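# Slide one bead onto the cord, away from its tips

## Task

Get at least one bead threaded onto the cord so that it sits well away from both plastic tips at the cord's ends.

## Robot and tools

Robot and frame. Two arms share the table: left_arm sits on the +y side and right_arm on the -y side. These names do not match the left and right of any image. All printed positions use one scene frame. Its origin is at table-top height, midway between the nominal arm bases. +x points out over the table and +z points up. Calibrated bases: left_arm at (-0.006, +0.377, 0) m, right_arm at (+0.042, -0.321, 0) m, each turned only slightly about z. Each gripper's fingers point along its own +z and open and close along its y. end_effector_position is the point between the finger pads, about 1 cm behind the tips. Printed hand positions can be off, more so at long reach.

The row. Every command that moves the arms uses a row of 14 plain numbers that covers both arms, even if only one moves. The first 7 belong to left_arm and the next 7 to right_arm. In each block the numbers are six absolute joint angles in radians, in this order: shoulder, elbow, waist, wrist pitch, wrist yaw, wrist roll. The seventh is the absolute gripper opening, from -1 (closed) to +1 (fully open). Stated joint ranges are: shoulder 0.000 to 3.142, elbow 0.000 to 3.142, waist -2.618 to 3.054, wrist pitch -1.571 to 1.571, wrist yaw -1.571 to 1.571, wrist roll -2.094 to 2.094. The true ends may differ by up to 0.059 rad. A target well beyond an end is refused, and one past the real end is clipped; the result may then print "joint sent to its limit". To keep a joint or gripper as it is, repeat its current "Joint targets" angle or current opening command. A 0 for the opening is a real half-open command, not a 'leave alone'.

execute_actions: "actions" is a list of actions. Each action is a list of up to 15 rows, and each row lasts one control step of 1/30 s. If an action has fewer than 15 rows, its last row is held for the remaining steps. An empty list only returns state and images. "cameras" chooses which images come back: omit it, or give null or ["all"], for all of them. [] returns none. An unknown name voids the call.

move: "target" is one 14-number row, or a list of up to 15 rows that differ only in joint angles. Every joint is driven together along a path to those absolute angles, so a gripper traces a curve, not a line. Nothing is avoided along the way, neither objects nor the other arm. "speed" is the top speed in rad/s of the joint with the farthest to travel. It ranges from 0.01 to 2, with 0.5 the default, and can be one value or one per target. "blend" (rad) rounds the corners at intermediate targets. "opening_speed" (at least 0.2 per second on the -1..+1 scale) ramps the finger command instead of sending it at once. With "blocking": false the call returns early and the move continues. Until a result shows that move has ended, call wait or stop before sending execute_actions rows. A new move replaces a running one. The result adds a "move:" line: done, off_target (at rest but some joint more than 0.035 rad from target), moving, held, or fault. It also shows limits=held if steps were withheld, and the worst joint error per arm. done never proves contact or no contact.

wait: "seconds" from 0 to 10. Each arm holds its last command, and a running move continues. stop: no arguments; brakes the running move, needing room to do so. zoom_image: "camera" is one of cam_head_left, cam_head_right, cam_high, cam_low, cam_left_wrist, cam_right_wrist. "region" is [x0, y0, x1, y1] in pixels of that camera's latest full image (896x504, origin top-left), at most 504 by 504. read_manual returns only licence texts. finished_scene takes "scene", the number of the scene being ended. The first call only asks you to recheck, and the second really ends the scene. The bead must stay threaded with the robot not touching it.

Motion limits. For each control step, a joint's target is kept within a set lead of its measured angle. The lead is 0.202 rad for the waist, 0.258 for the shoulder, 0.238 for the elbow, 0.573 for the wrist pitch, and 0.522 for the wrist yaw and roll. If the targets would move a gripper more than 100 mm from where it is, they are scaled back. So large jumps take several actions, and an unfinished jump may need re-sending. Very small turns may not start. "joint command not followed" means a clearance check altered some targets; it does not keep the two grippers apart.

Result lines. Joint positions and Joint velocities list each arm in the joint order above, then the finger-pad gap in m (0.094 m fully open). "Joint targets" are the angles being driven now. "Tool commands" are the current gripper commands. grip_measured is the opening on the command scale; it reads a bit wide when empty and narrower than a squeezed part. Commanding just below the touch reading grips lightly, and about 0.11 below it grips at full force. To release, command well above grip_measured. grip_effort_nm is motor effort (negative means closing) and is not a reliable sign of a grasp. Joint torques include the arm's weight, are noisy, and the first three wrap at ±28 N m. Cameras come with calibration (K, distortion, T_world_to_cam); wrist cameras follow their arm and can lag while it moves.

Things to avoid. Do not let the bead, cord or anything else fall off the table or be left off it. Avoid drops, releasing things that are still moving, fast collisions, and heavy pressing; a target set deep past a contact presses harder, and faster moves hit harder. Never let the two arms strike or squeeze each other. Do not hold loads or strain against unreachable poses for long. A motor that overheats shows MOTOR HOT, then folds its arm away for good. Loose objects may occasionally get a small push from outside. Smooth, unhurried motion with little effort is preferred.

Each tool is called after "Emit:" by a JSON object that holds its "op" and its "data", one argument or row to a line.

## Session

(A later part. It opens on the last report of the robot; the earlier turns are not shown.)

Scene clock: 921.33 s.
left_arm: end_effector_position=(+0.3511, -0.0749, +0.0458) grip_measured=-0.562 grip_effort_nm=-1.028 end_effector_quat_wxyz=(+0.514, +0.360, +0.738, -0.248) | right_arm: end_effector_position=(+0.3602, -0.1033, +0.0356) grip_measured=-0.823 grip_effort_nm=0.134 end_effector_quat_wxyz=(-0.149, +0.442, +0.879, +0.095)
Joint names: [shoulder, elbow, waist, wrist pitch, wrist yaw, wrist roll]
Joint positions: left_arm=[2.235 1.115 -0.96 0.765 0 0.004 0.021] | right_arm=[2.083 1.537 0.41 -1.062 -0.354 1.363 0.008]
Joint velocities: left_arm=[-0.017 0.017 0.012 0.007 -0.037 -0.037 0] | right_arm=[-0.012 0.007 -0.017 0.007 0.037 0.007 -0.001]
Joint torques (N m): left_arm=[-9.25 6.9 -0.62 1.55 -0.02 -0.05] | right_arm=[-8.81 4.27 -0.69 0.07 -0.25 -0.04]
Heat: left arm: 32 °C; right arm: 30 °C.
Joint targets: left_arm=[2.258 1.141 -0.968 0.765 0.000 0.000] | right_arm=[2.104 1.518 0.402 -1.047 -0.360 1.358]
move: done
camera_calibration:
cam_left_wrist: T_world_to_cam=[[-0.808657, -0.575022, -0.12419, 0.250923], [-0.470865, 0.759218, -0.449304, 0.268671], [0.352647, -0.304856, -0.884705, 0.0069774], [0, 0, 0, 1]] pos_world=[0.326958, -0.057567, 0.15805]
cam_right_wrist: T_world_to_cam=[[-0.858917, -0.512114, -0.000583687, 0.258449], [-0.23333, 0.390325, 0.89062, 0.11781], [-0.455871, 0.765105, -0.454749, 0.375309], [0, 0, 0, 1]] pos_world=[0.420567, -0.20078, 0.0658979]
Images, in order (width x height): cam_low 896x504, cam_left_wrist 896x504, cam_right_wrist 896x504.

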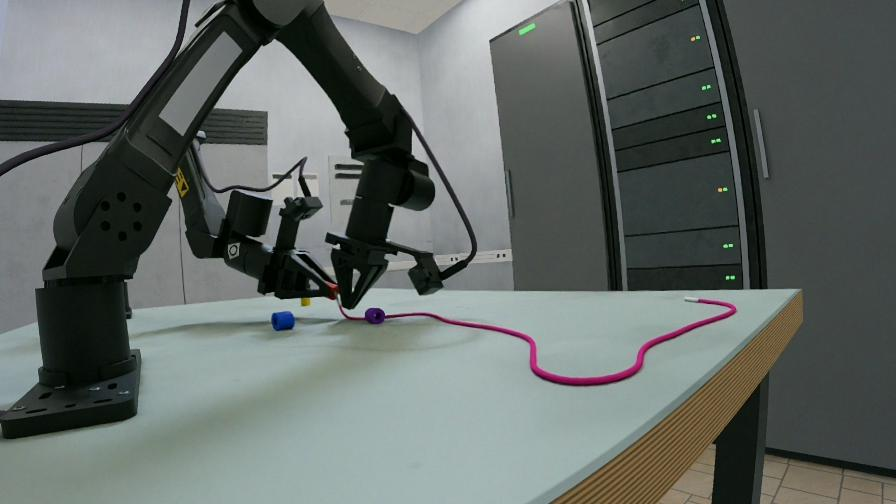

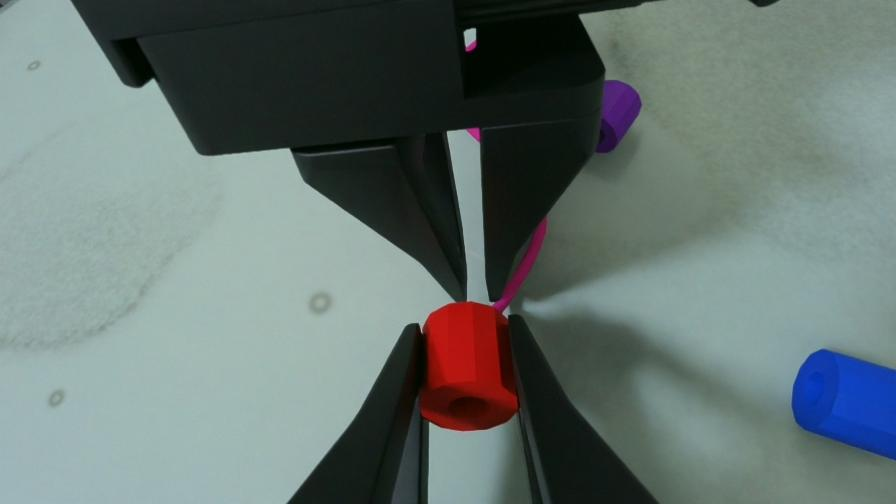

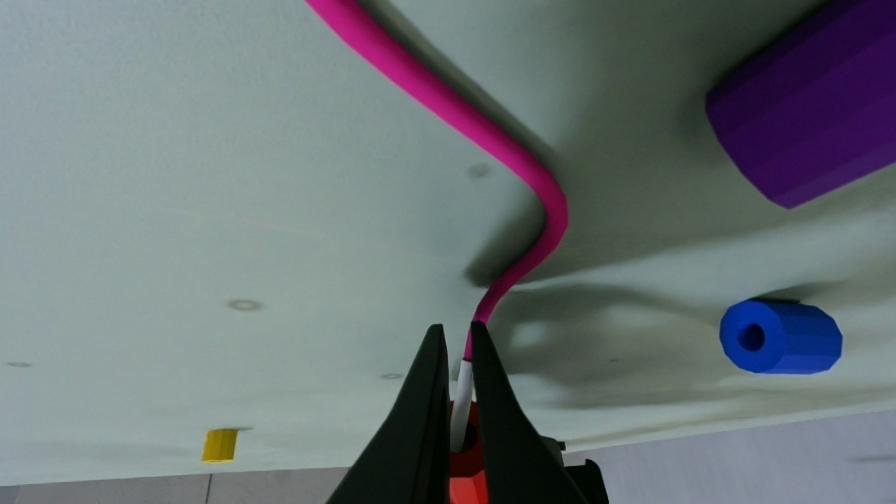

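Emit:
{"op": "move", "data": {
  "target": [2.258,1.141,-0.968,0.765,0,0,-0.65,2.104,1.518,0.402,-1.047,-0.360,1.358,-0.95],
  "opening_speed": 0.3,
  "cameras": []
}}

Emit:
{"op": "move", "data": {
  "target": [
    [2.15,0.97,-0.96,0.82,0,0,-0.65,2.104,1.518,0.402,-1.047,-0.360,1.358,-0.95],
    [2.08,0.85,-0.93,0.88,0,0,-0.65,2.055,1.509,0.572,-1.02,0.01,1.525,-0.95],
    [2.08,0.85,-0.93,0.88,0,0,-0.65,2.070,1.470,0.572,-0.968,0.015,1.525,-0.95]
  ],
  "speed": 0.2,
  "cameras": ["cam_low","cam_right_wrist","cam_high"]
}}

Scene clock: 969.10 s.
left_arm: end_effector_position=(+0.3511, -0.0749, +0.0458) grip_measured=-0.562 grip_effort_nm=-1.023 end_effector_quat_wxyz=(+0.514, +0.360, +0.738, -0.248) | right_arm: end_effector_position=(+0.3604, -0.1032, +0.0356) grip_measured=-0.947 grip_effort_nm=-0.183 end_effector_quat_wxyz=(-0.149, +0.442, +0.879, +0.096)
Joint names: [shoulder, elbow, waist, wrist pitch, wrist yaw, wrist roll]
Joint positions: left_arm=[2.235 1.115 -0.96 0.765 0 0.004 0.021] | right_arm=[2.083 1.537 0.41 -1.061 -0.354 1.362 0.002]
Joint velocities: left_arm=[-0.007 -0.002 0.012 -0.037 0.051 -0.051 -0.001] | right_arm=[0.002 0.002 0.002 -0.037 -0.007 -0.037 0]
Joint torques (N m): left_arm=[-9.24 6.89 -0.64 1.54 -0.02 -0.05] | right_arm=[-8.79 4.33 -0.7 0.08 -0.25 -0.03]
Heat: left arm: 32 °C; right arm: 32 °C.
Joint targets: left_arm=[2.258 1.141 -0.968 0.765 0.000 0.000] | right_arm=[2.104 1.518 0.402 -1.047 -0.360 1.358]
move: done
No camera images: "cameras" was empty.

Scene clock: 972.47 s.
left_arm: end_effector_position=(+0.3223, -0.0209, +0.0258) grip_measured=-0.562 grip_effort_nm=-1.033 end_effector_quat_wxyz=(+0.495, +0.359, +0.756, -0.233) | right_arm: end_effector_position=(+0.3587, -0.1046, +0.0216) grip_measured=-0.947 grip_effort_nm=-0.173 end_effector_quat_wxyz=(-0.005, +0.447, +0.895, +0.000)
Joint names: [shoulder, elbow, waist, wrist pitch, wrist yaw, wrist roll]
Joint positions: left_arm=[2.129 0.855 -0.939 0.859 0 0.004 0.021] | right_arm=[2.07 1.506 0.565 -1.012 -0.01 1.519 0.002]
Joint velocities: left_arm=[0.007 -0.012 -0.017 0.022 -0.022 0.037 0] | right_arm=[-0.002 -0.022 -0.002 0.007 -0.11 -0.007 0]
Joint torques (N m): left_arm=[-13.94 3.81 0.72 1.71 -0.02 -0.06] | right_arm=[-10.32 3 0.57 0.44 0.22 0.04]
Heat: left arm: 32 °C; right arm: 33 °C.
Joint targets: left_arm=[2.080 0.850 -0.930 0.880 0.000 0.000] | right_arm=[2.070 1.470 0.572 -0.968 0.015 1.525]
move: off_target (left_arm, right_arm); left_arm: the shoulder is farthest, 0.049 rad from its target; right_arm: the wrist pitch is farthest, 0.044 rad from its target
camera_calibration:
cam_right_wrist: T_world_to_cam=[[-0.855871, -0.517159, 0.00555922, 0.254699], [-0.374391, 0.626942, 0.68321, 0.210276], [-0.356813, 0.582658, -0.730201, 0.320601], [0, 0, 0, 1]] pos_world=[0.41111, -0.186912, 0.0890242]
Images, in order (width x height): cam_high 896x504, cam_low 896x504, cam_right_wrist 896x504.

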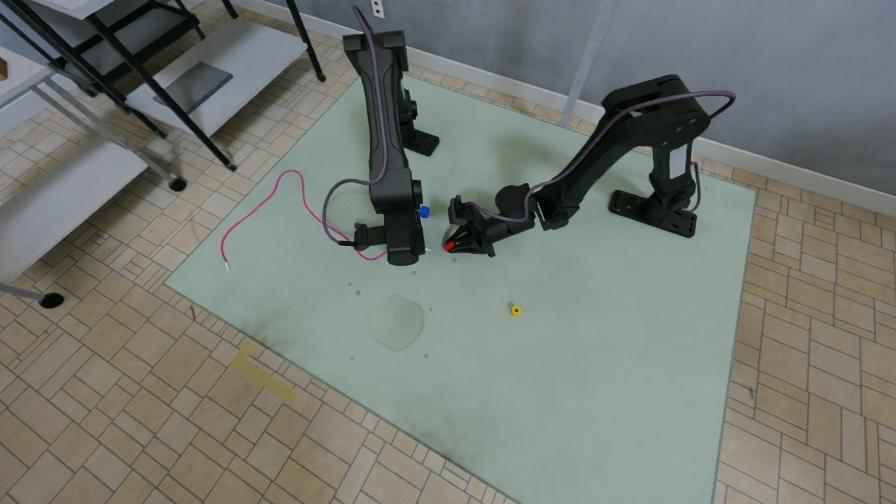

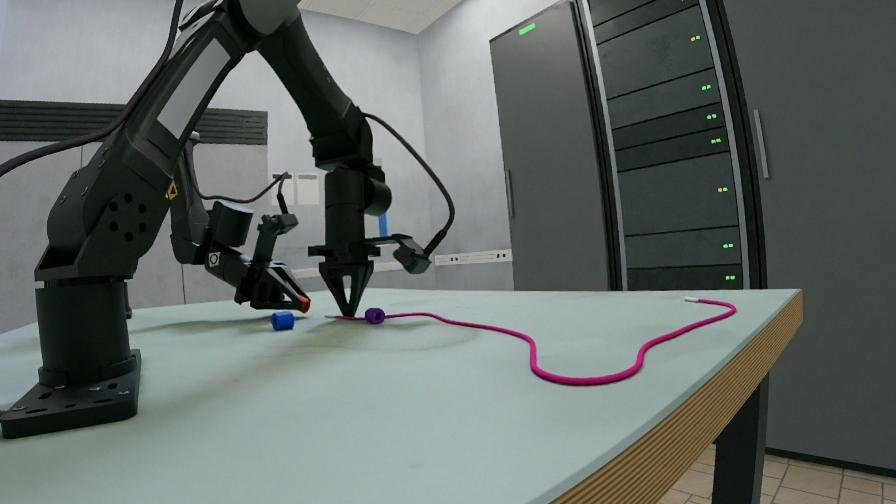

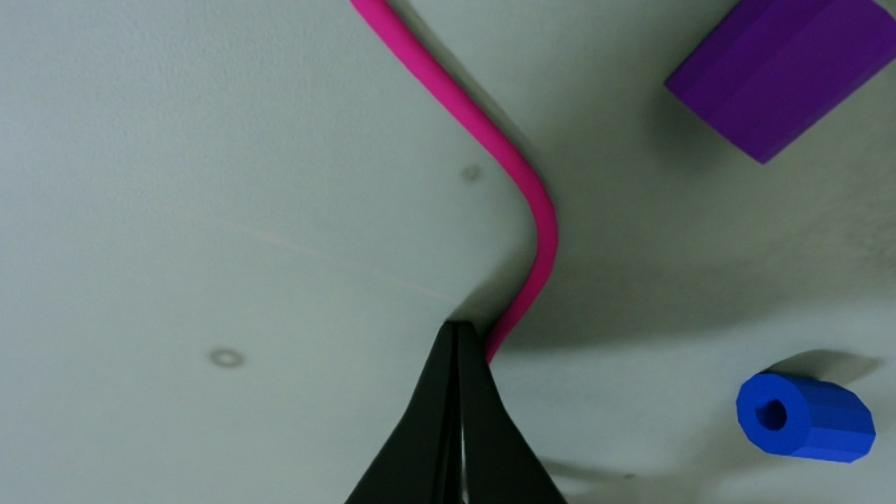

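Emit:
{"op": "move", "data": {
  "target": [
    [2.06,0.83,-0.94,1.00,0,0,-0.65,2.05,1.60,0.62,-1.11,0.015,1.56,-0.95],
    [1.98,0.75,-0.7,1.15,0,0,-0.65,2.03,1.65,0.72,-1.16,0.015,1.58,-0.65]
  ],
  "speed": 0.3,
  "blend": 0.05,
  "cameras": ["cam_low","cam_right_wrist","cam_high"]
}}

every target must give the same right_gripper/opening; nothing of the call was run
Scene clock: 980.87 s.
left_arm: end_effector_position=(+0.3223, -0.0209, +0.0260) grip_measured=-0.562 grip_effort_nm=-1.033 end_effector_quat_wxyz=(+0.495, +0.359, +0.756, -0.233) | right_arm: end_effector_position=(+0.3586, -0.1046, +0.0215) grip_measured=-0.947 grip_effort_nm=-0.173 end_effector_quat_wxyz=(-0.005, +0.447, +0.895, +0.000)
Joint names: [shoulder, elbow, waist, wrist pitch, wrist yaw, wrist roll]
Joint positions: left_arm=[2.129 0.855 -0.939 0.86 0 0.004 0.021] | right_arm=[2.07 1.506 0.566 -1.011 -0.009 1.52 0.002]
Joint velocities: left_arm=[0.012 -0.007 -0.002 -0.037 -0.022 -0.081 0.001] | right_arm=[-0.007 0.007 -0.007 -0.022 -0.037 0.066 0]
Joint torques (N m): left_arm=[-13.96 3.82 0.73 1.7 -0.02 -0.05] | right_arm=[-10.33 3.07 0.49 0.45 0.22 0.06]
Heat: left arm: 33 °C; right arm: 32 °C.
Joint targets: left_arm=[2.080 0.850 -0.930 0.880 0.000 0.000] | right_arm=[2.070 1.470 0.572 -0.968 0.015 1.525]
Tool commands: left_gripper/opening=-0.65 right_gripper/opening=-0.95

Emit:
{"op": "move", "data": {
  "target": [
    [2.06,0.83,-0.94,1.00,0,0,-0.65,2.05,1.60,0.572,-1.11,0.015,1.525,-0.75],
    [1.98,0.75,-0.7,1.15,0,0,-0.65,2.03,1.68,0.62,-1.19,0.015,1.57,-0.75]
  ],
  "speed": 0.3,
  "blend": 0.05,
  "cameras": ["cam_low","cam_right_wrist","cam_high"]
}}

Emit:
{"op": "zoom_image", "data": {
  "camera": "cam_low",
  "region": [280, 270, 400, 340]
}}

Scene clock: 987.93 s.
left_arm: end_effector_position=(+0.4032, +0.0699, +0.1057) grip_measured=-0.562 grip_effort_nm=-1.023 end_effector_quat_wxyz=(+0.623, +0.241, +0.715, -0.207) | right_arm: end_effector_position=(+0.3528, -0.0874, +0.0556) grip_measured=-0.753 grip_effort_nm=0.134 end_effector_quat_wxyz=(-0.005, +0.445, +0.895, -0.008)
Joint names: [shoulder, elbow, waist, wrist pitch, wrist yaw, wrist roll]
Joint positions: left_arm=[2.024 0.756 -0.703 1.129 0 0.004 0.021] | right_arm=[2.069 1.644 0.614 -1.164 -0.003 1.564 0.012]
Joint velocities: left_arm=[-0.007 -0.007 -0.002 0.081 -0.022 0.022 0] | right_arm=[-0.007 -0.022 -0.012 -0.007 -0.037 -0.007 0]
Joint torques (N m): left_arm=[-12.74 3.84 0.2 1.75 -0.01 -0.05] | right_arm=[-13.71 8.7 0.57 -0.28 0.14 0.08]
Heat: left arm: 33 °C; right arm: 32 °C.
Joint targets: left_arm=[1.980 0.750 -0.700 1.150 0.000 0.000] | right_arm=[2.030 1.680 0.620 -1.190 0.015 1.570]
move: off_target (left_arm, right_arm); left_arm: the shoulder is farthest, 0.044 rad from its target; right_arm: the shoulder is farthest, 0.039 rad from its target
camera_calibration:
cam_right_wrist: T_world_to_cam=[[-0.853965, -0.519997, 0.018626, 0.256693], [-0.371955, 0.635093, 0.676983, 0.174172], [-0.363859, 0.571192, -0.735763, 0.33508], [0, 0, 0, 1]] pos_world=[0.405913, -0.168531, 0.123847]
Images, in order (width x height): cam_high 896x504, cam_low 896x504, cam_right_wrist 896x504.

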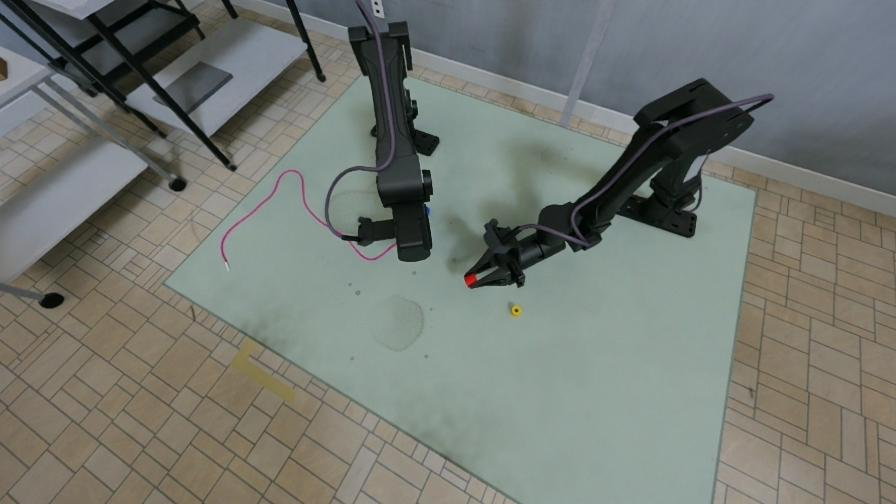

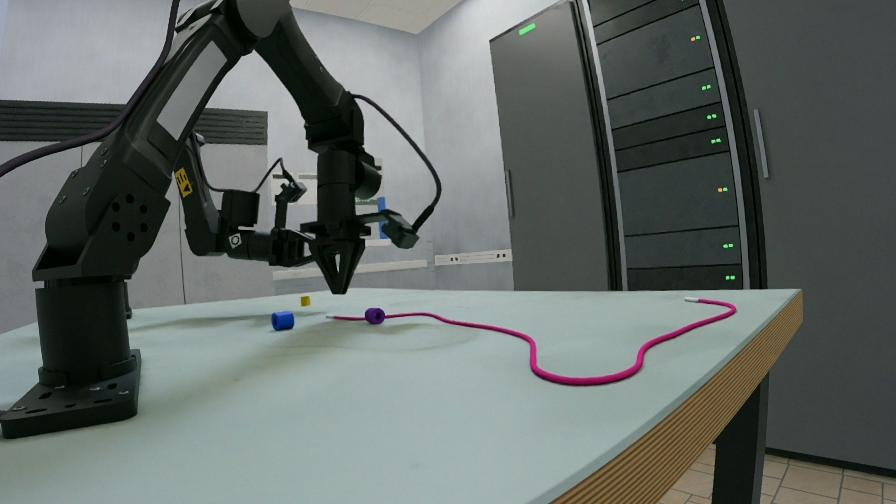

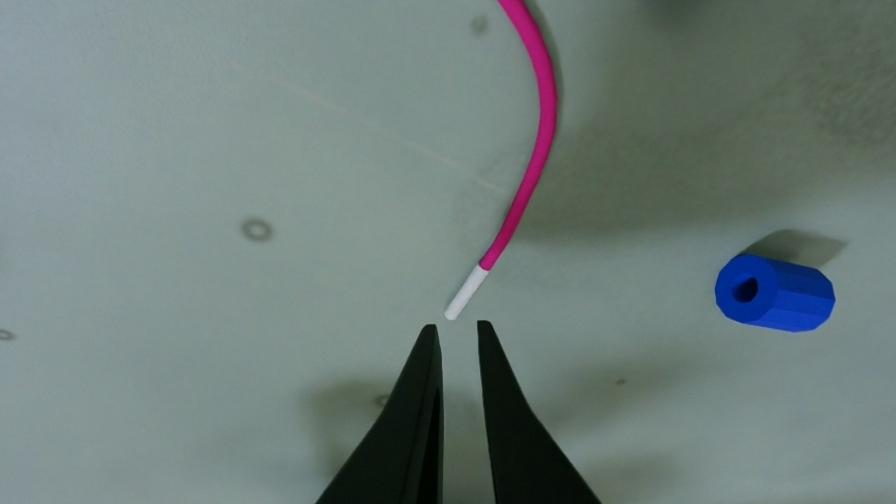

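Scaled by 4.200 from the camera's 896x504 image, which has a finer 1280x720 frame.

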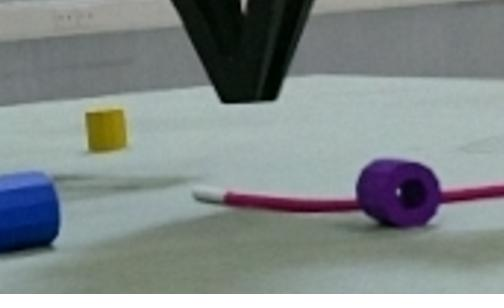

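Emit:
{"op": "move", "data": {
  "target": [1.98,0.75,-0.7,1.15,0,0,-0.65,2.0,1.50,0.644,-1.07,0.015,2.06,-0.6],
  "speed": 0.3,
  "cameras": ["cam_right_wrist"]
}}

Scene clock: 1012.43 s.
left_arm: end_effector_position=(+0.4032, +0.0699, +0.1060) grip_measured=-0.562 grip_effort_nm=-1.023 end_effector_quat_wxyz=(+0.623, +0.241, +0.715, -0.207) | right_arm: end_effector_position=(+0.3357, -0.0902, +0.0340) grip_measured=-0.603 grip_effort_nm=0.129 end_effector_quat_wxyz=(-0.004, +0.641, +0.768, -0.016)
Joint names: [shoulder, elbow, waist, wrist pitch, wrist yaw, wrist roll]
Joint positions: left_arm=[2.024 0.756 -0.703 1.13 0 0.004 0.021] | right_arm=[2.045 1.519 0.635 -1.078 -0.002 2.054 0.019]
Joint velocities: left_arm=[-0.002 -0.012 0.002 0.022 0.022 0.022 0] | right_arm=[-0.017 0.002 -0.012 0.007 0.037 -0.037 -0.001]
Joint torques (N m): left_arm=[-12.72 3.82 0.21 1.75 -0.01 -0.06] | right_arm=[-13.75 4.23 0.73 0.01 0.15 0.09]
Heat: left arm: 34 °C; right arm: 33 °C.
Joint targets: left_arm=[1.980 0.750 -0.700 1.150 0.000 0.000] | right_arm=[2.000 1.500 0.644 -1.070 0.015 2.060]
move: off_target (left_arm, right_arm); left_arm: the shoulder is farthest, 0.044 rad from its target; right_arm: the shoulder is farthest, 0.045 rad from its target
camera_calibration:
cam_right_wrist: T_world_to_cam=[[-0.996468, -0.0788929, 0.028759, 0.328348], [-0.0400046, 0.747138, 0.663464, 0.0833907], [-0.0738296, 0.65997, -0.747655, 0.225624], [0, 0, 0, 1]] pos_world=[0.347182, -0.185305, 0.103919]
Images, in order (width x height): cam_right_wrist 896x504.

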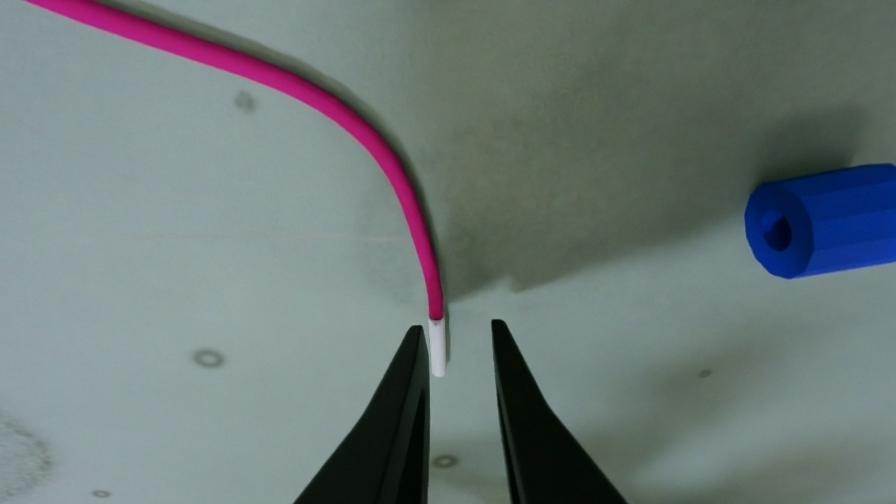

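Emit:
{"op": "move", "data": {
  "target": [1.98,0.75,-0.7,1.15,0,0,-0.65,2.077,1.472,0.644,-0.985,0.015,2.06,-0.6],
  "speed": 0.1,
  "cameras": ["cam_right_wrist"]
}}

Scene clock: 1030.73 s.
left_arm: end_effector_position=(+0.4032, +0.0699, +0.1060) grip_measured=-0.562 grip_effort_nm=-1.028 end_effector_quat_wxyz=(+0.623, +0.241, +0.715, -0.207) | right_arm: end_effector_position=(+0.3442, -0.0837, +0.0230) grip_measured=-0.603 grip_effort_nm=0.134 end_effector_quat_wxyz=(+0.001, +0.641, +0.767, +0.006)
Joint names: [shoulder, elbow, waist, wrist pitch, wrist yaw, wrist roll]
Joint positions: left_arm=[2.024 0.756 -0.703 1.13 0 0.004 0.021] | right_arm=[2.057 1.491 0.635 -0.994 -0.001 2.055 0.019]
Joint velocities: left_arm=[0.002 -0.002 0.012 0.037 0.007 -0.007 -0.001] | right_arm=[-0.002 -0.007 -0.002 0.051 0.022 -0.007 0]
Joint torques (N m): left_arm=[-12.74 3.85 0.2 1.75 -0.01 -0.05] | right_arm=[-8.66 4.29 0.75 0.14 0.14 0.06]
Heat: left arm: 34 °C; right arm: 37 °C.
Joint targets: left_arm=[1.980 0.750 -0.700 1.150 0.000 0.000] | right_arm=[2.077 1.472 0.644 -0.985 0.015 2.060]
move: off_target (left_arm); left_arm: the shoulder is farthest, 0.044 rad from its target
camera_calibration:
cam_right_wrist: T_world_to_cam=[[-0.996946, -0.0776505, -0.00836171, 0.338747], [-0.0625057, 0.729112, 0.681534, 0.0919552], [-0.0468248, 0.679975, -0.731739, 0.205745], [0, 0, 0, 1]] pos_world=[0.353094, -0.180643, 0.0907133]
Images, in order (width x height): cam_right_wrist 896x504.

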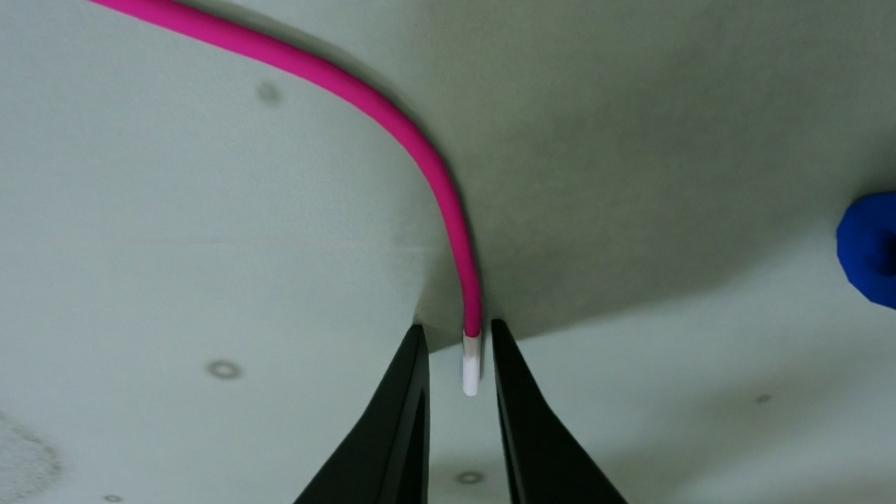

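Emit:
{"op": "move", "data": {
  "target": [
    [1.98,0.75,-0.7,1.15,0,0,-0.65,1.93,1.53,0.612,-1.09,0.015,2.06,-0.6],
    [1.98,0.75,-0.7,1.15,0,0,-0.65,2.046,1.421,0.606,-0.964,0.015,2.06,-0.6]
  ],
  "speed": 0.12,
  "cameras": ["cam_right_wrist"]
}}

Scene clock: 1046.60 s.
left_arm: end_effector_position=(+0.4032, +0.0699, +0.1060) grip_measured=-0.562 grip_effort_nm=-1.023 end_effector_quat_wxyz=(+0.623, +0.241, +0.715, -0.207) | right_arm: end_effector_position=(+0.3414, -0.0959, +0.0223) grip_measured=-0.603 grip_effort_nm=0.134 end_effector_quat_wxyz=(+0.001, +0.649, +0.761, +0.004)
Joint names: [shoulder, elbow, waist, wrist pitch, wrist yaw, wrist roll]
Joint positions: left_arm=[2.024 0.756 -0.703 1.13 0 0.004 0.021] | right_arm=[2.025 1.441 0.615 -0.979 0 2.055 0.019]
Joint velocities: left_arm=[-0.012 -0.007 -0.007 0.007 -0.022 -0.037 0] | right_arm=[-0.002 -0.012 -0.002 0.095 0.066 0.037 -0.002]
Joint torques (N m): left_arm=[-12.72 3.84 0.2 1.75 -0.02 -0.05] | right_arm=[-8.34 4.19 -0.77 0.19 0.12 0.06]
Heat: left arm: 35 °C; right arm: 34 °C.
Joint targets: left_arm=[1.980 0.750 -0.700 1.150 0.000 0.000] | right_arm=[2.046 1.421 0.606 -0.964 0.015 2.060]
move: off_target (left_arm); left_arm: the shoulder is farthest, 0.044 rad from its target
camera_calibration:
cam_right_wrist: T_world_to_cam=[[-0.998346, -0.0571072, -0.00666037, 0.337461], [-0.0464225, 0.732321, 0.679375, 0.0961002], [-0.0339197, 0.678561, -0.733761, 0.208952], [0, 0, 0, 1]] pos_world=[0.348452, -0.192892, 0.0902806]
Images, in order (width x height): cam_right_wrist 896x504.

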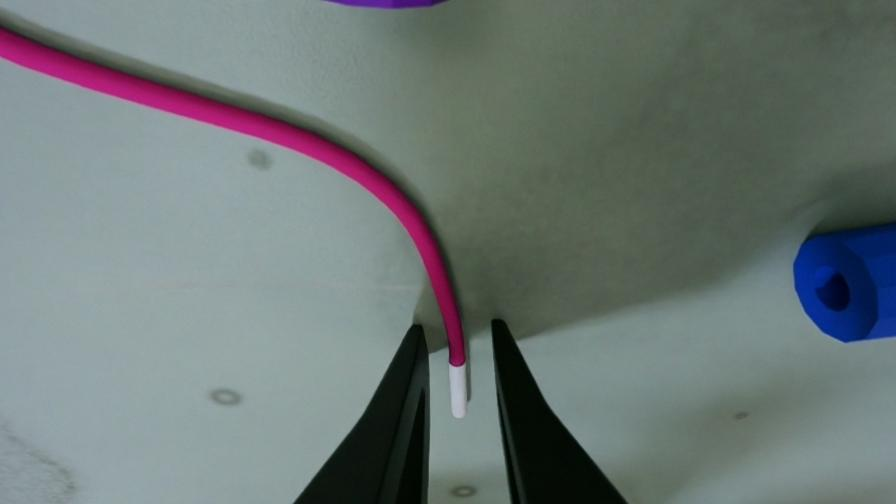

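Emit:
{"op": "move", "data": {
  "target": [1.98,0.75,-0.7,1.15,0,0,-0.65,2.046,1.421,0.606,-0.964,0.015,2.06,-0.97],
  "opening_speed": 0.4,
  "cameras": ["cam_right_wrist","cam_low"]
}}

Emit:
{"op": "zoom_image", "data": {
  "camera": "cam_right_wrist",
  "region": [410, 300, 530, 480]
}}

Emit:
{"op": "zoom_image", "data": {
  "camera": "cam_low",
  "region": [300, 285, 370, 335]
}}

Scene clock: 1054.73 s.
left_arm: end_effector_position=(+0.4032, +0.0699, +0.1060) grip_measured=-0.562 grip_effort_nm=-1.033 end_effector_quat_wxyz=(+0.623, +0.241, +0.715, -0.207) | right_arm: end_effector_position=(+0.3438, -0.0944, +0.0223) grip_measured=-0.945 grip_effort_nm=-1.009 end_effector_quat_wxyz=(+0.003, +0.649, +0.761, +0.009)
Joint names: [shoulder, elbow, waist, wrist pitch, wrist yaw, wrist roll]
Joint positions: left_arm=[2.024 0.756 -0.703 1.13 0 0.004 0.021] | right_arm=[2.025 1.441 0.615 -0.967 0.001 2.055 0.003]
Joint velocities: left_arm=[-0.002 -0.002 0.002 0.022 0.022 0.022 -0.001] | right_arm=[-0.022 0.012 -0.012 -0.007 -0.022 -0.022 0]
Joint torques (N m): left_arm=[-12.74 3.84 0.2 1.75 -0.02 -0.06] | right_arm=[-8.32 4.22 -0.75 0.09 0.13 0.06]
Heat: left arm: 35 °C; right arm: 32 °C.
Joint targets: left_arm=[1.980 0.750 -0.700 1.150 0.000 0.000] | right_arm=[2.046 1.421 0.606 -0.964 0.015 2.060]
move: off_target (left_arm); left_arm: the shoulder is farthest, 0.044 rad from its target
camera_calibration:
cam_right_wrist: T_world_to_cam=[[-0.998256, -0.0566433, -0.0166175, 0.340144], [-0.0526902, 0.728082, 0.683462, 0.0966801], [-0.0266146, 0.683145, -0.729797, 0.205809], [0, 0, 0, 1]] pos_world=[0.350122, -0.191722, 0.0897744]
Images, in order (width x height): cam_low 896x504, cam_right_wrist 896x504.

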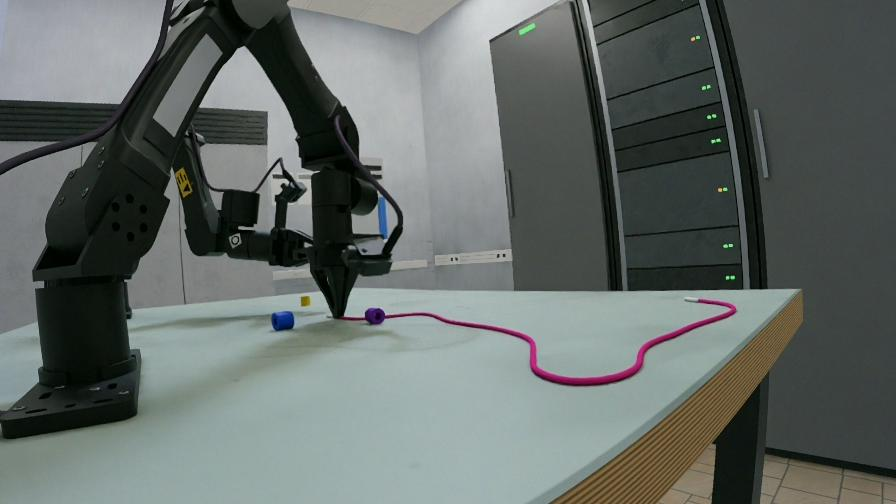

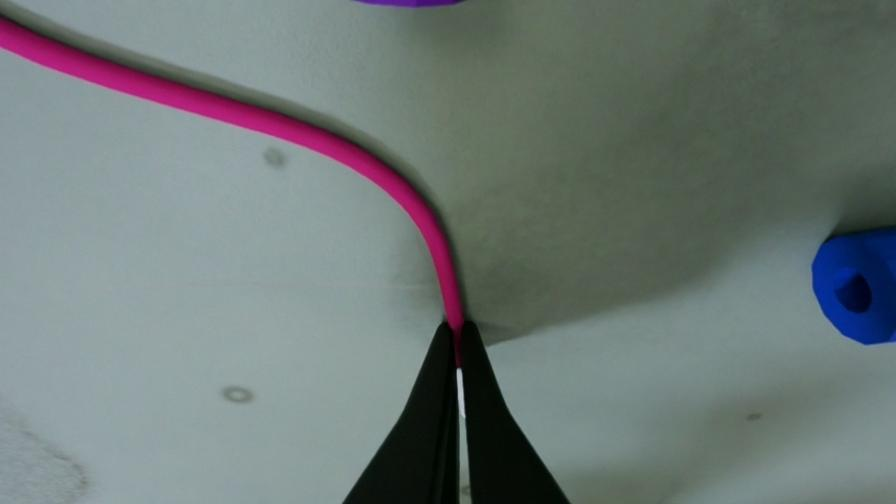

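Scaled by 2.800 from the camera's 896x504 image, which has a finer 1280x720 frame.

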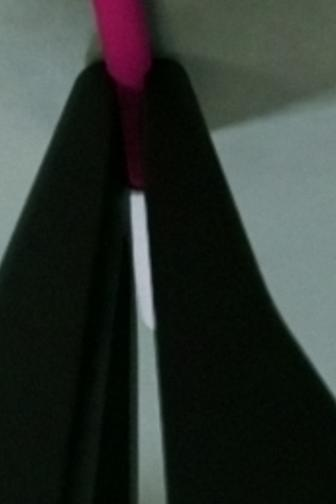

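Scaled by 7.200 from the camera's 896x504 image, which has a finer 1280x720 frame.

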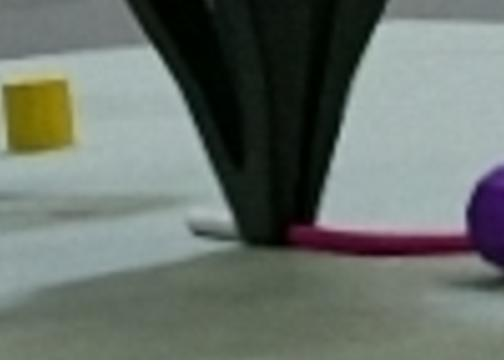

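Emit:
{"op": "move", "data": {
  "target": [
    [1.98,0.75,-0.7,1.15,0,0,-0.65,2.03,1.60,0.54,-1.13,-0.15,1.75,-0.97],
    [1.98,0.75,-0.7,1.15,0,0,-0.65,2.088,1.575,0.43,-1.141,-0.360,1.38,-0.97]
  ],
  "speed": 0.25,
  "blend": 0.05,
  "cameras": ["cam_right_wrist","cam_low"]
}}

Emit:
{"op": "move", "data": {
  "target": [
    [2.08,0.84,-0.90,0.89,0,0,-0.65,2.088,1.575,0.43,-1.141,-0.360,1.38,-0.97],
    [2.192,1.040,-0.968,0.795,0,0,-0.65,2.088,1.575,0.43,-1.141,-0.360,1.38,-0.97]
  ],
  "speed": [0.4,0.15],
  "cameras": ["cam_low","cam_left_wrist","cam_right_wrist"]
}}

Emit:
{"op": "zoom_image", "data": {
  "camera": "cam_low",
  "region": [300, 265, 370, 315]
}}

Emit:
{"op": "zoom_image", "data": {
  "camera": "cam_left_wrist",
  "region": [400, 200, 560, 440]
}}

Emit:
{"op": "zoom_image", "data": {
  "camera": "cam_right_wrist",
  "region": [410, 300, 530, 480]
}}

Scene clock: 1076.87 s.
left_arm: end_effector_position=(+0.4032, +0.0699, +0.1060) grip_measured=-0.562 grip_effort_nm=-1.028 end_effector_quat_wxyz=(+0.623, +0.241, +0.715, -0.207) | right_arm: end_effector_position=(+0.3502, -0.0973, +0.0471) grip_measured=-0.948 grip_effort_nm=-1.053 end_effector_quat_wxyz=(-0.156, +0.442, +0.880, +0.085)
Joint names: [shoulder, elbow, waist, wrist pitch, wrist yaw, wrist roll]
Joint positions: left_arm=[2.024 0.756 -0.703 1.13 0 0.004 0.021] | right_arm=[2.067 1.56 0.436 -1.117 -0.352 1.385 0.002]
Joint velocities: left_arm=[-0.017 -0.007 0.012 0.022 0.007 -0.022 0] | right_arm=[0.002 -0.017 -0.007 -0.022 0.007 0.022 -0.001]
Joint torques (N m): left_arm=[-12.72 3.82 0.2 1.75 -0.02 -0.05] | right_arm=[-8.76 6.86 -0.61 -0.35 -0.27 -0.07]
Heat: left arm: 35 °C; right arm: 31 °C.
Joint targets: left_arm=[1.980 0.750 -0.700 1.150 0.000 0.000] | right_arm=[2.088 1.575 0.430 -1.141 -0.360 1.380]
move: off_target (left_arm); left_arm: the shoulder is farthest, 0.044 rad from its target
camera_calibration:
cam_right_wrist: T_world_to_cam=[[-0.855569, -0.517149, 0.0236287, 0.250117], [-0.217537, 0.40056, 0.890073, 0.0983918], [-0.469765, 0.756379, -0.455206, 0.37538], [0, 0, 0, 1]] pos_world=[0.411737, -0.193993, 0.0773891]
Images, in order (width x height): cam_low 896x504, cam_right_wrist 896x504.

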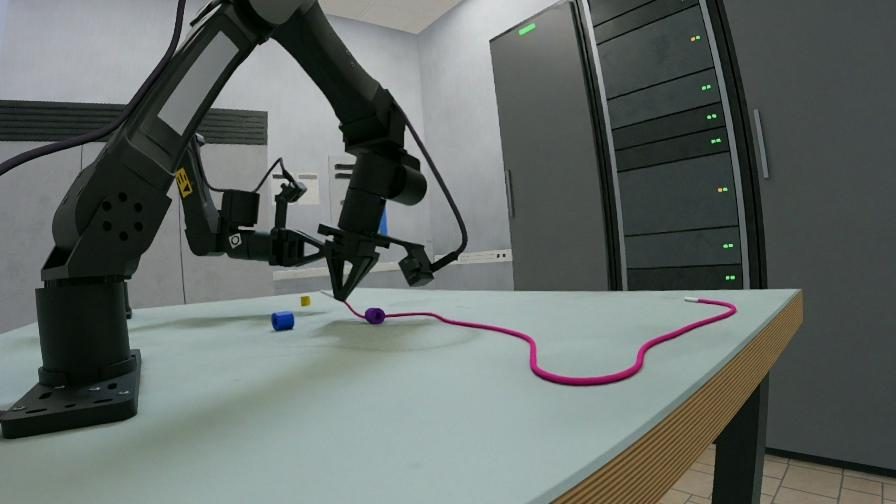

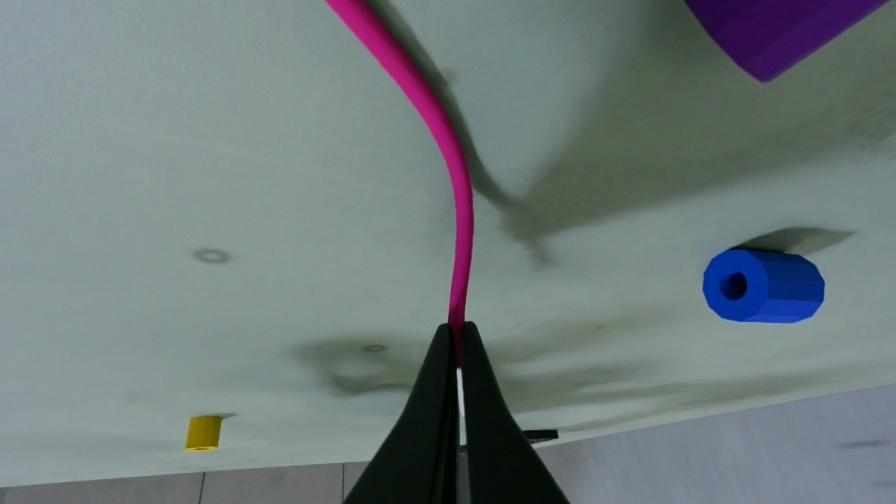

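Scene clock: 1079.40 s.
left_arm: end_effector_position=(+0.3384, -0.0581, +0.0497) grip_measured=-0.562 grip_effort_nm=-1.028 end_effector_quat_wxyz=(+0.513, +0.360, +0.739, -0.247) | right_arm: end_effector_position=(+0.3500, -0.0971, +0.0471) grip_measured=-0.948 grip_effort_nm=-1.057 end_effector_quat_wxyz=(-0.156, +0.441, +0.880, +0.085)
Joint names: [shoulder, elbow, waist, wrist pitch, wrist yaw, wrist roll]
Joint positions: left_arm=[2.17 1.015 -0.96 0.796 -0.001 0.004 0.021] | right_arm=[2.067 1.56 0.436 -1.117 -0.353 1.384 0.002]
Joint velocities: left_arm=[0.002 -0.007 -0.002 -0.022 0.066 0.066 -0.001] | right_arm=[0.007 0.007 0.007 -0.022 0.007 -0.022 0]
Joint torques (N m): left_arm=[-8.68 6.69 -0.66 1.52 -0.01 -0.05] | right_arm=[-8.75 6.78 -0.58 -0.33 -0.26 -0.02]
Heat: left arm: 35 °C; right arm: 31 °C.
Joint targets: left_arm=[2.192 1.040 -0.968 0.795 0.000 0.000] | right_arm=[2.088 1.575 0.430 -1.141 -0.360 1.380]
move: done
camera_calibration:
cam_left_wrist: T_world_to_cam=[[-0.808045, -0.575832, -0.12442, 0.250553], [-0.47278, 0.75985, -0.446213, 0.252236], [0.351484, -0.301737, -0.886236, 0.0206708], [0, 0, 0, 1]] pos_world=[0.314445, -0.0411477, 0.162044]
cam_right_wrist: T_world_to_cam=[[-0.855216, -0.517732, 0.0236514, 0.249863], [-0.217235, 0.399524, 0.890612, 0.0980044], [-0.470548, 0.756527, -0.454149, 0.375476], [0, 0, 0, 1]] pos_world=[0.411656, -0.193851, 0.0773283]
Images, in order (width x height): cam_low 896x504, cam_left_wrist 896x504, cam_right_wrist 896x504.

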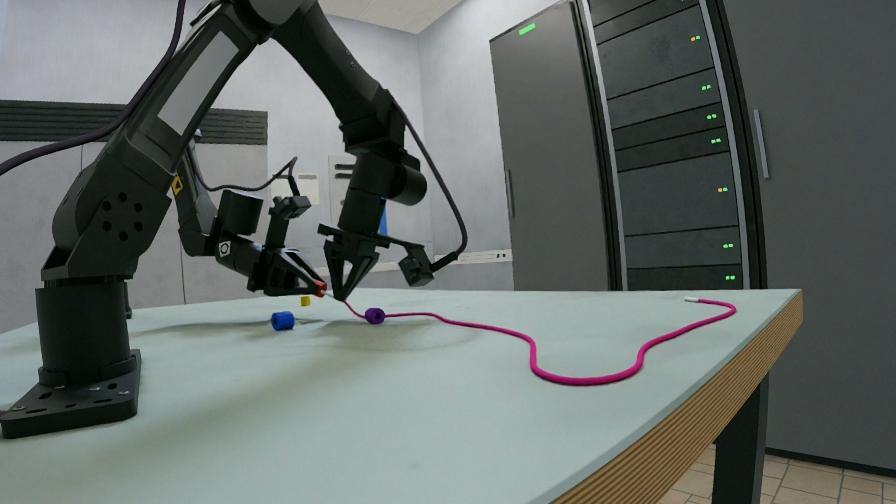

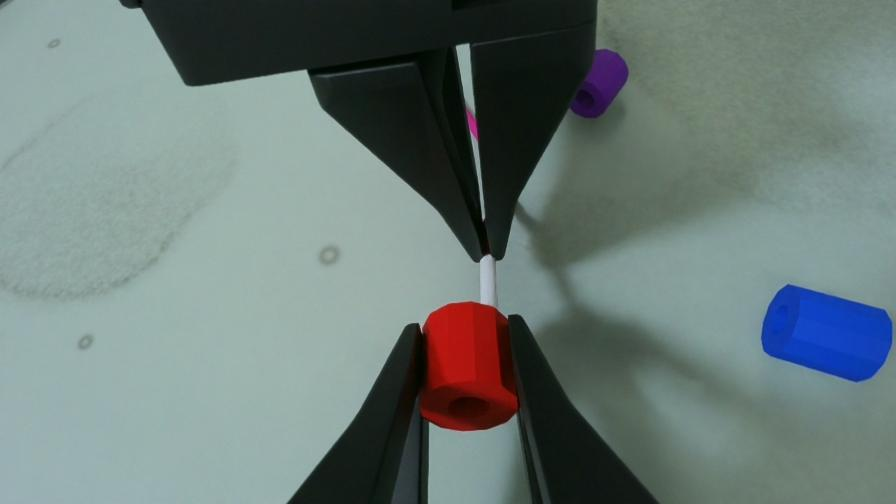

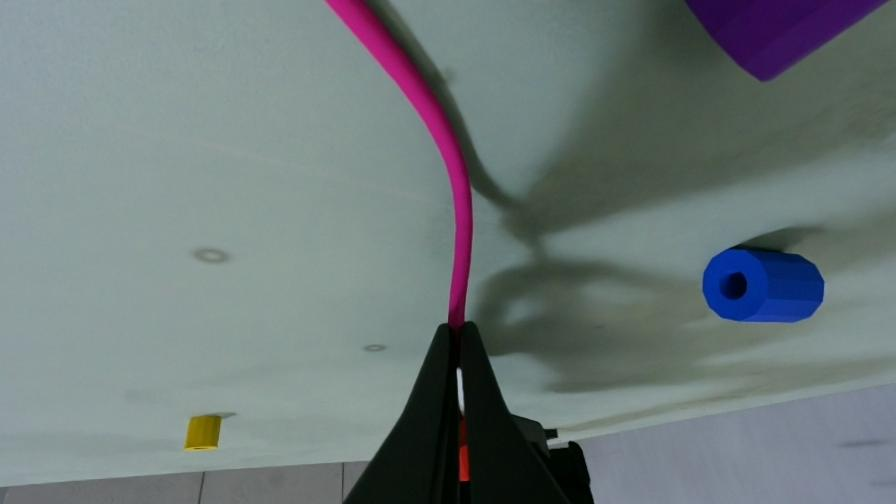

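Scaled by 7.200 from the camera's 896x504 image, which has a finer 1280x720 frame.

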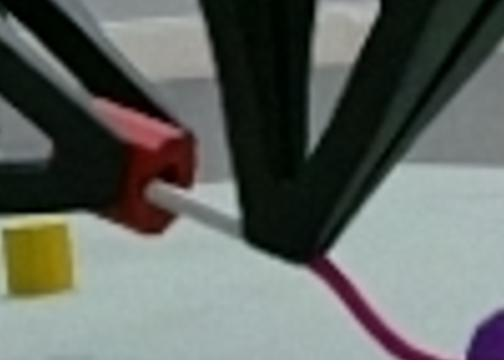

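Scaled by 2.100 from the camera's 896x504 image, which has a finer 1280x720 frame.

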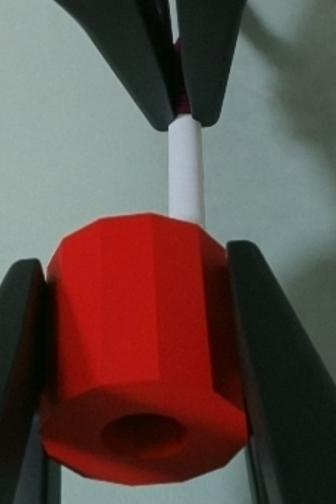

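Scaled by 2.800 from the camera's 896x504 image, which has a finer 1280x720 frame.

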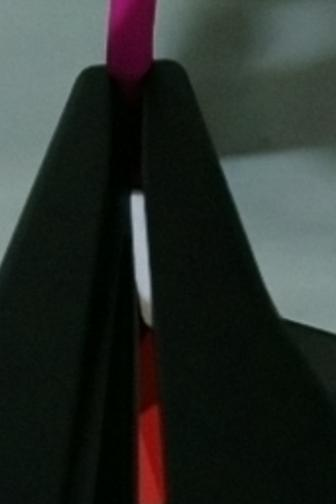

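Emit:
{"op": "move", "data": {
  "target": [
    [2.10,0.93,-0.955,0.84,0,0,-0.65,2.088,1.575,0.43,-1.141,-0.360,1.38,-0.97],
    [2.1825,1.011,-0.977,0.801,0,0,-0.65,2.088,1.575,0.43,-1.141,-0.360,1.38,-0.97]
  ],
  "speed": [0.3,0.15],
  "cameras": ["cam_low","cam_left_wrist","cam_right_wrist"]
}}

Emit:
{"op": "zoom_image", "data": {
  "camera": "cam_low",
  "region": [300, 265, 370, 315]
}}

Emit:
{"op": "zoom_image", "data": {
  "camera": "cam_left_wrist",
  "region": [400, 200, 560, 440]
}}

Emit:
{"op": "zoom_image", "data": {
  "camera": "cam_right_wrist",
  "region": [410, 300, 530, 480]
}}

Scene clock: 1100.33 s.
left_arm: end_effector_position=(+0.3311, -0.0554, +0.0449) grip_measured=-0.562 grip_effort_nm=-1.028 end_effector_quat_wxyz=(+0.508, +0.364, +0.741, -0.247) | right_arm: end_effector_position=(+0.3500, -0.0971, +0.0471) grip_measured=-0.948 grip_effort_nm=-1.057 end_effector_quat_wxyz=(-0.156, +0.441, +0.880, +0.085)
Joint names: [shoulder, elbow, waist, wrist pitch, wrist yaw, wrist roll]
Joint positions: left_arm=[2.162 0.989 -0.967 0.802 -0.001 0.004 0.021] | right_arm=[2.067 1.56 0.436 -1.117 -0.353 1.384 0.002]
Joint velocities: left_arm=[0.012 -0.002 -0.012 0.037 -0.007 -0.066 0] | right_arm=[-0.017 -0.012 0.002 -0.007 -0.11 -0.022 -0.001]
Joint torques (N m): left_arm=[-8.68 6.41 -0.81 1.53 -0.01 -0.05] | right_arm=[-8.75 6.84 -0.59 -0.33 -0.27 -0.03]
Heat: left arm: 34 °C; right arm: 33 °C.
Joint targets: left_arm=[2.183 1.011 -0.977 0.801 0.000 0.000] | right_arm=[2.088 1.575 0.430 -1.141 -0.360 1.380]
move: done
camera_calibration:
cam_left_wrist: T_world_to_cam=[[-0.813185, -0.568689, -0.123787, 0.247764], [-0.470764, 0.767769, -0.43464, 0.243818], [0.342215, -0.295168, -0.892057, 0.0235115], [0, 0, 0, 1]] pos_world=[0.308213, -0.0393554, 0.157617]
cam_right_wrist: T_world_to_cam=[[-0.855216, -0.517732, 0.0236514, 0.249863], [-0.217235, 0.399524, 0.890612, 0.0980044], [-0.470548, 0.756527, -0.454149, 0.375476], [0, 0, 0, 1]] pos_world=[0.411656, -0.193851, 0.0773283]
Images, in order (width x height): cam_low 896x504, cam_left_wrist 896x504, cam_right_wrist 896x504.

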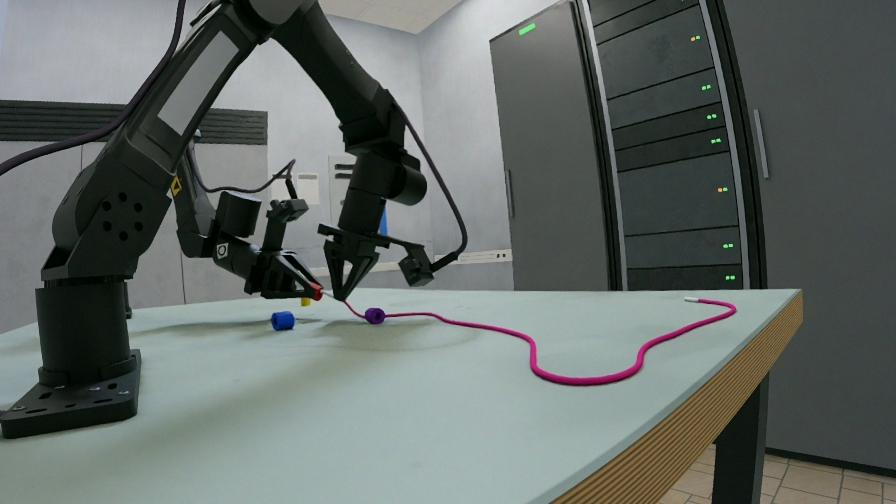

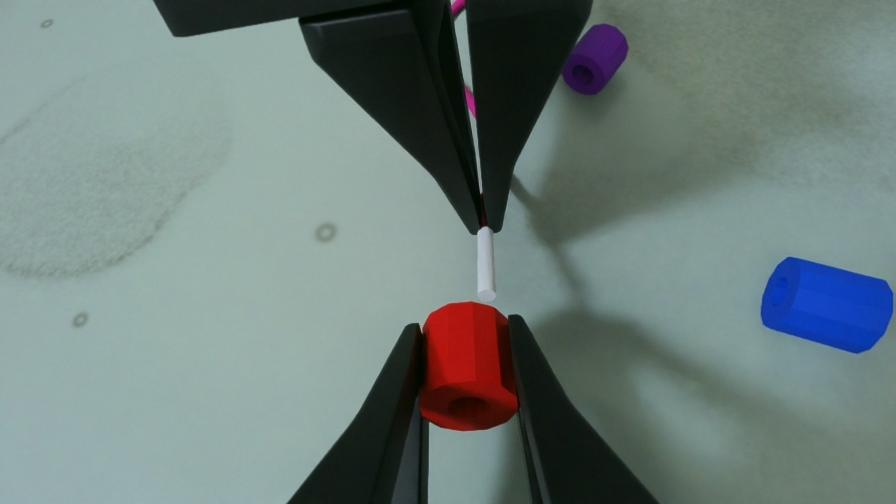

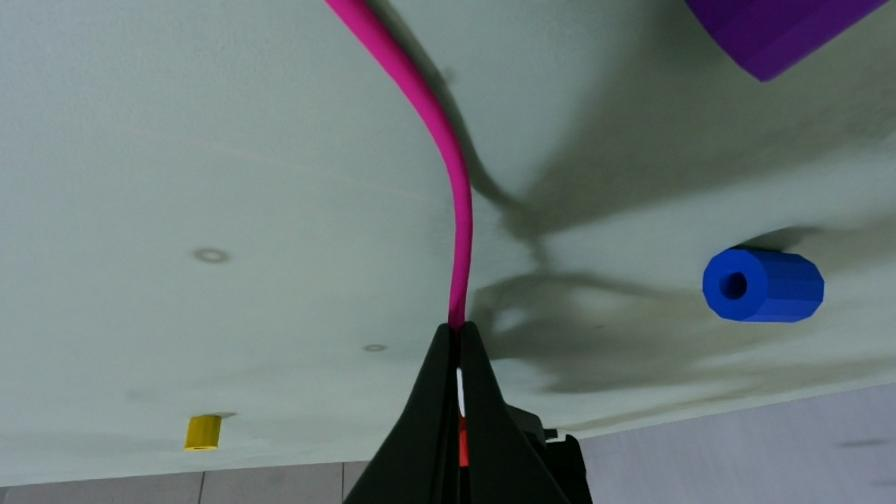

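Scaled by 7.200 from the camera's 896x504 image, which has a finer 1280x720 frame.

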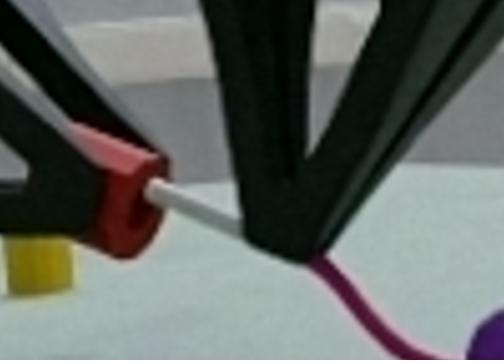

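Scaled by 2.100 from the camera's 896x504 image, which has a finer 1280x720 frame.

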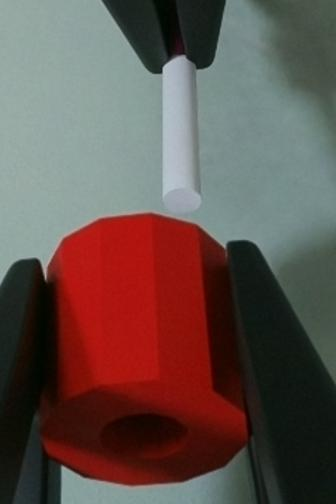

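Scaled by 2.800 from the camera's 896x504 image, which has a finer 1280x720 frame.

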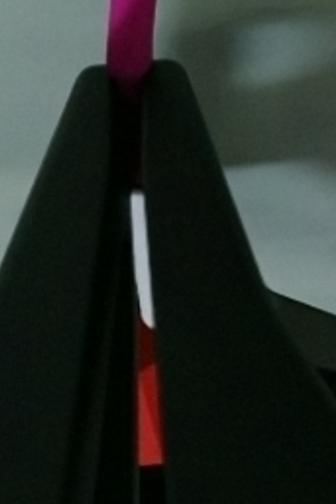

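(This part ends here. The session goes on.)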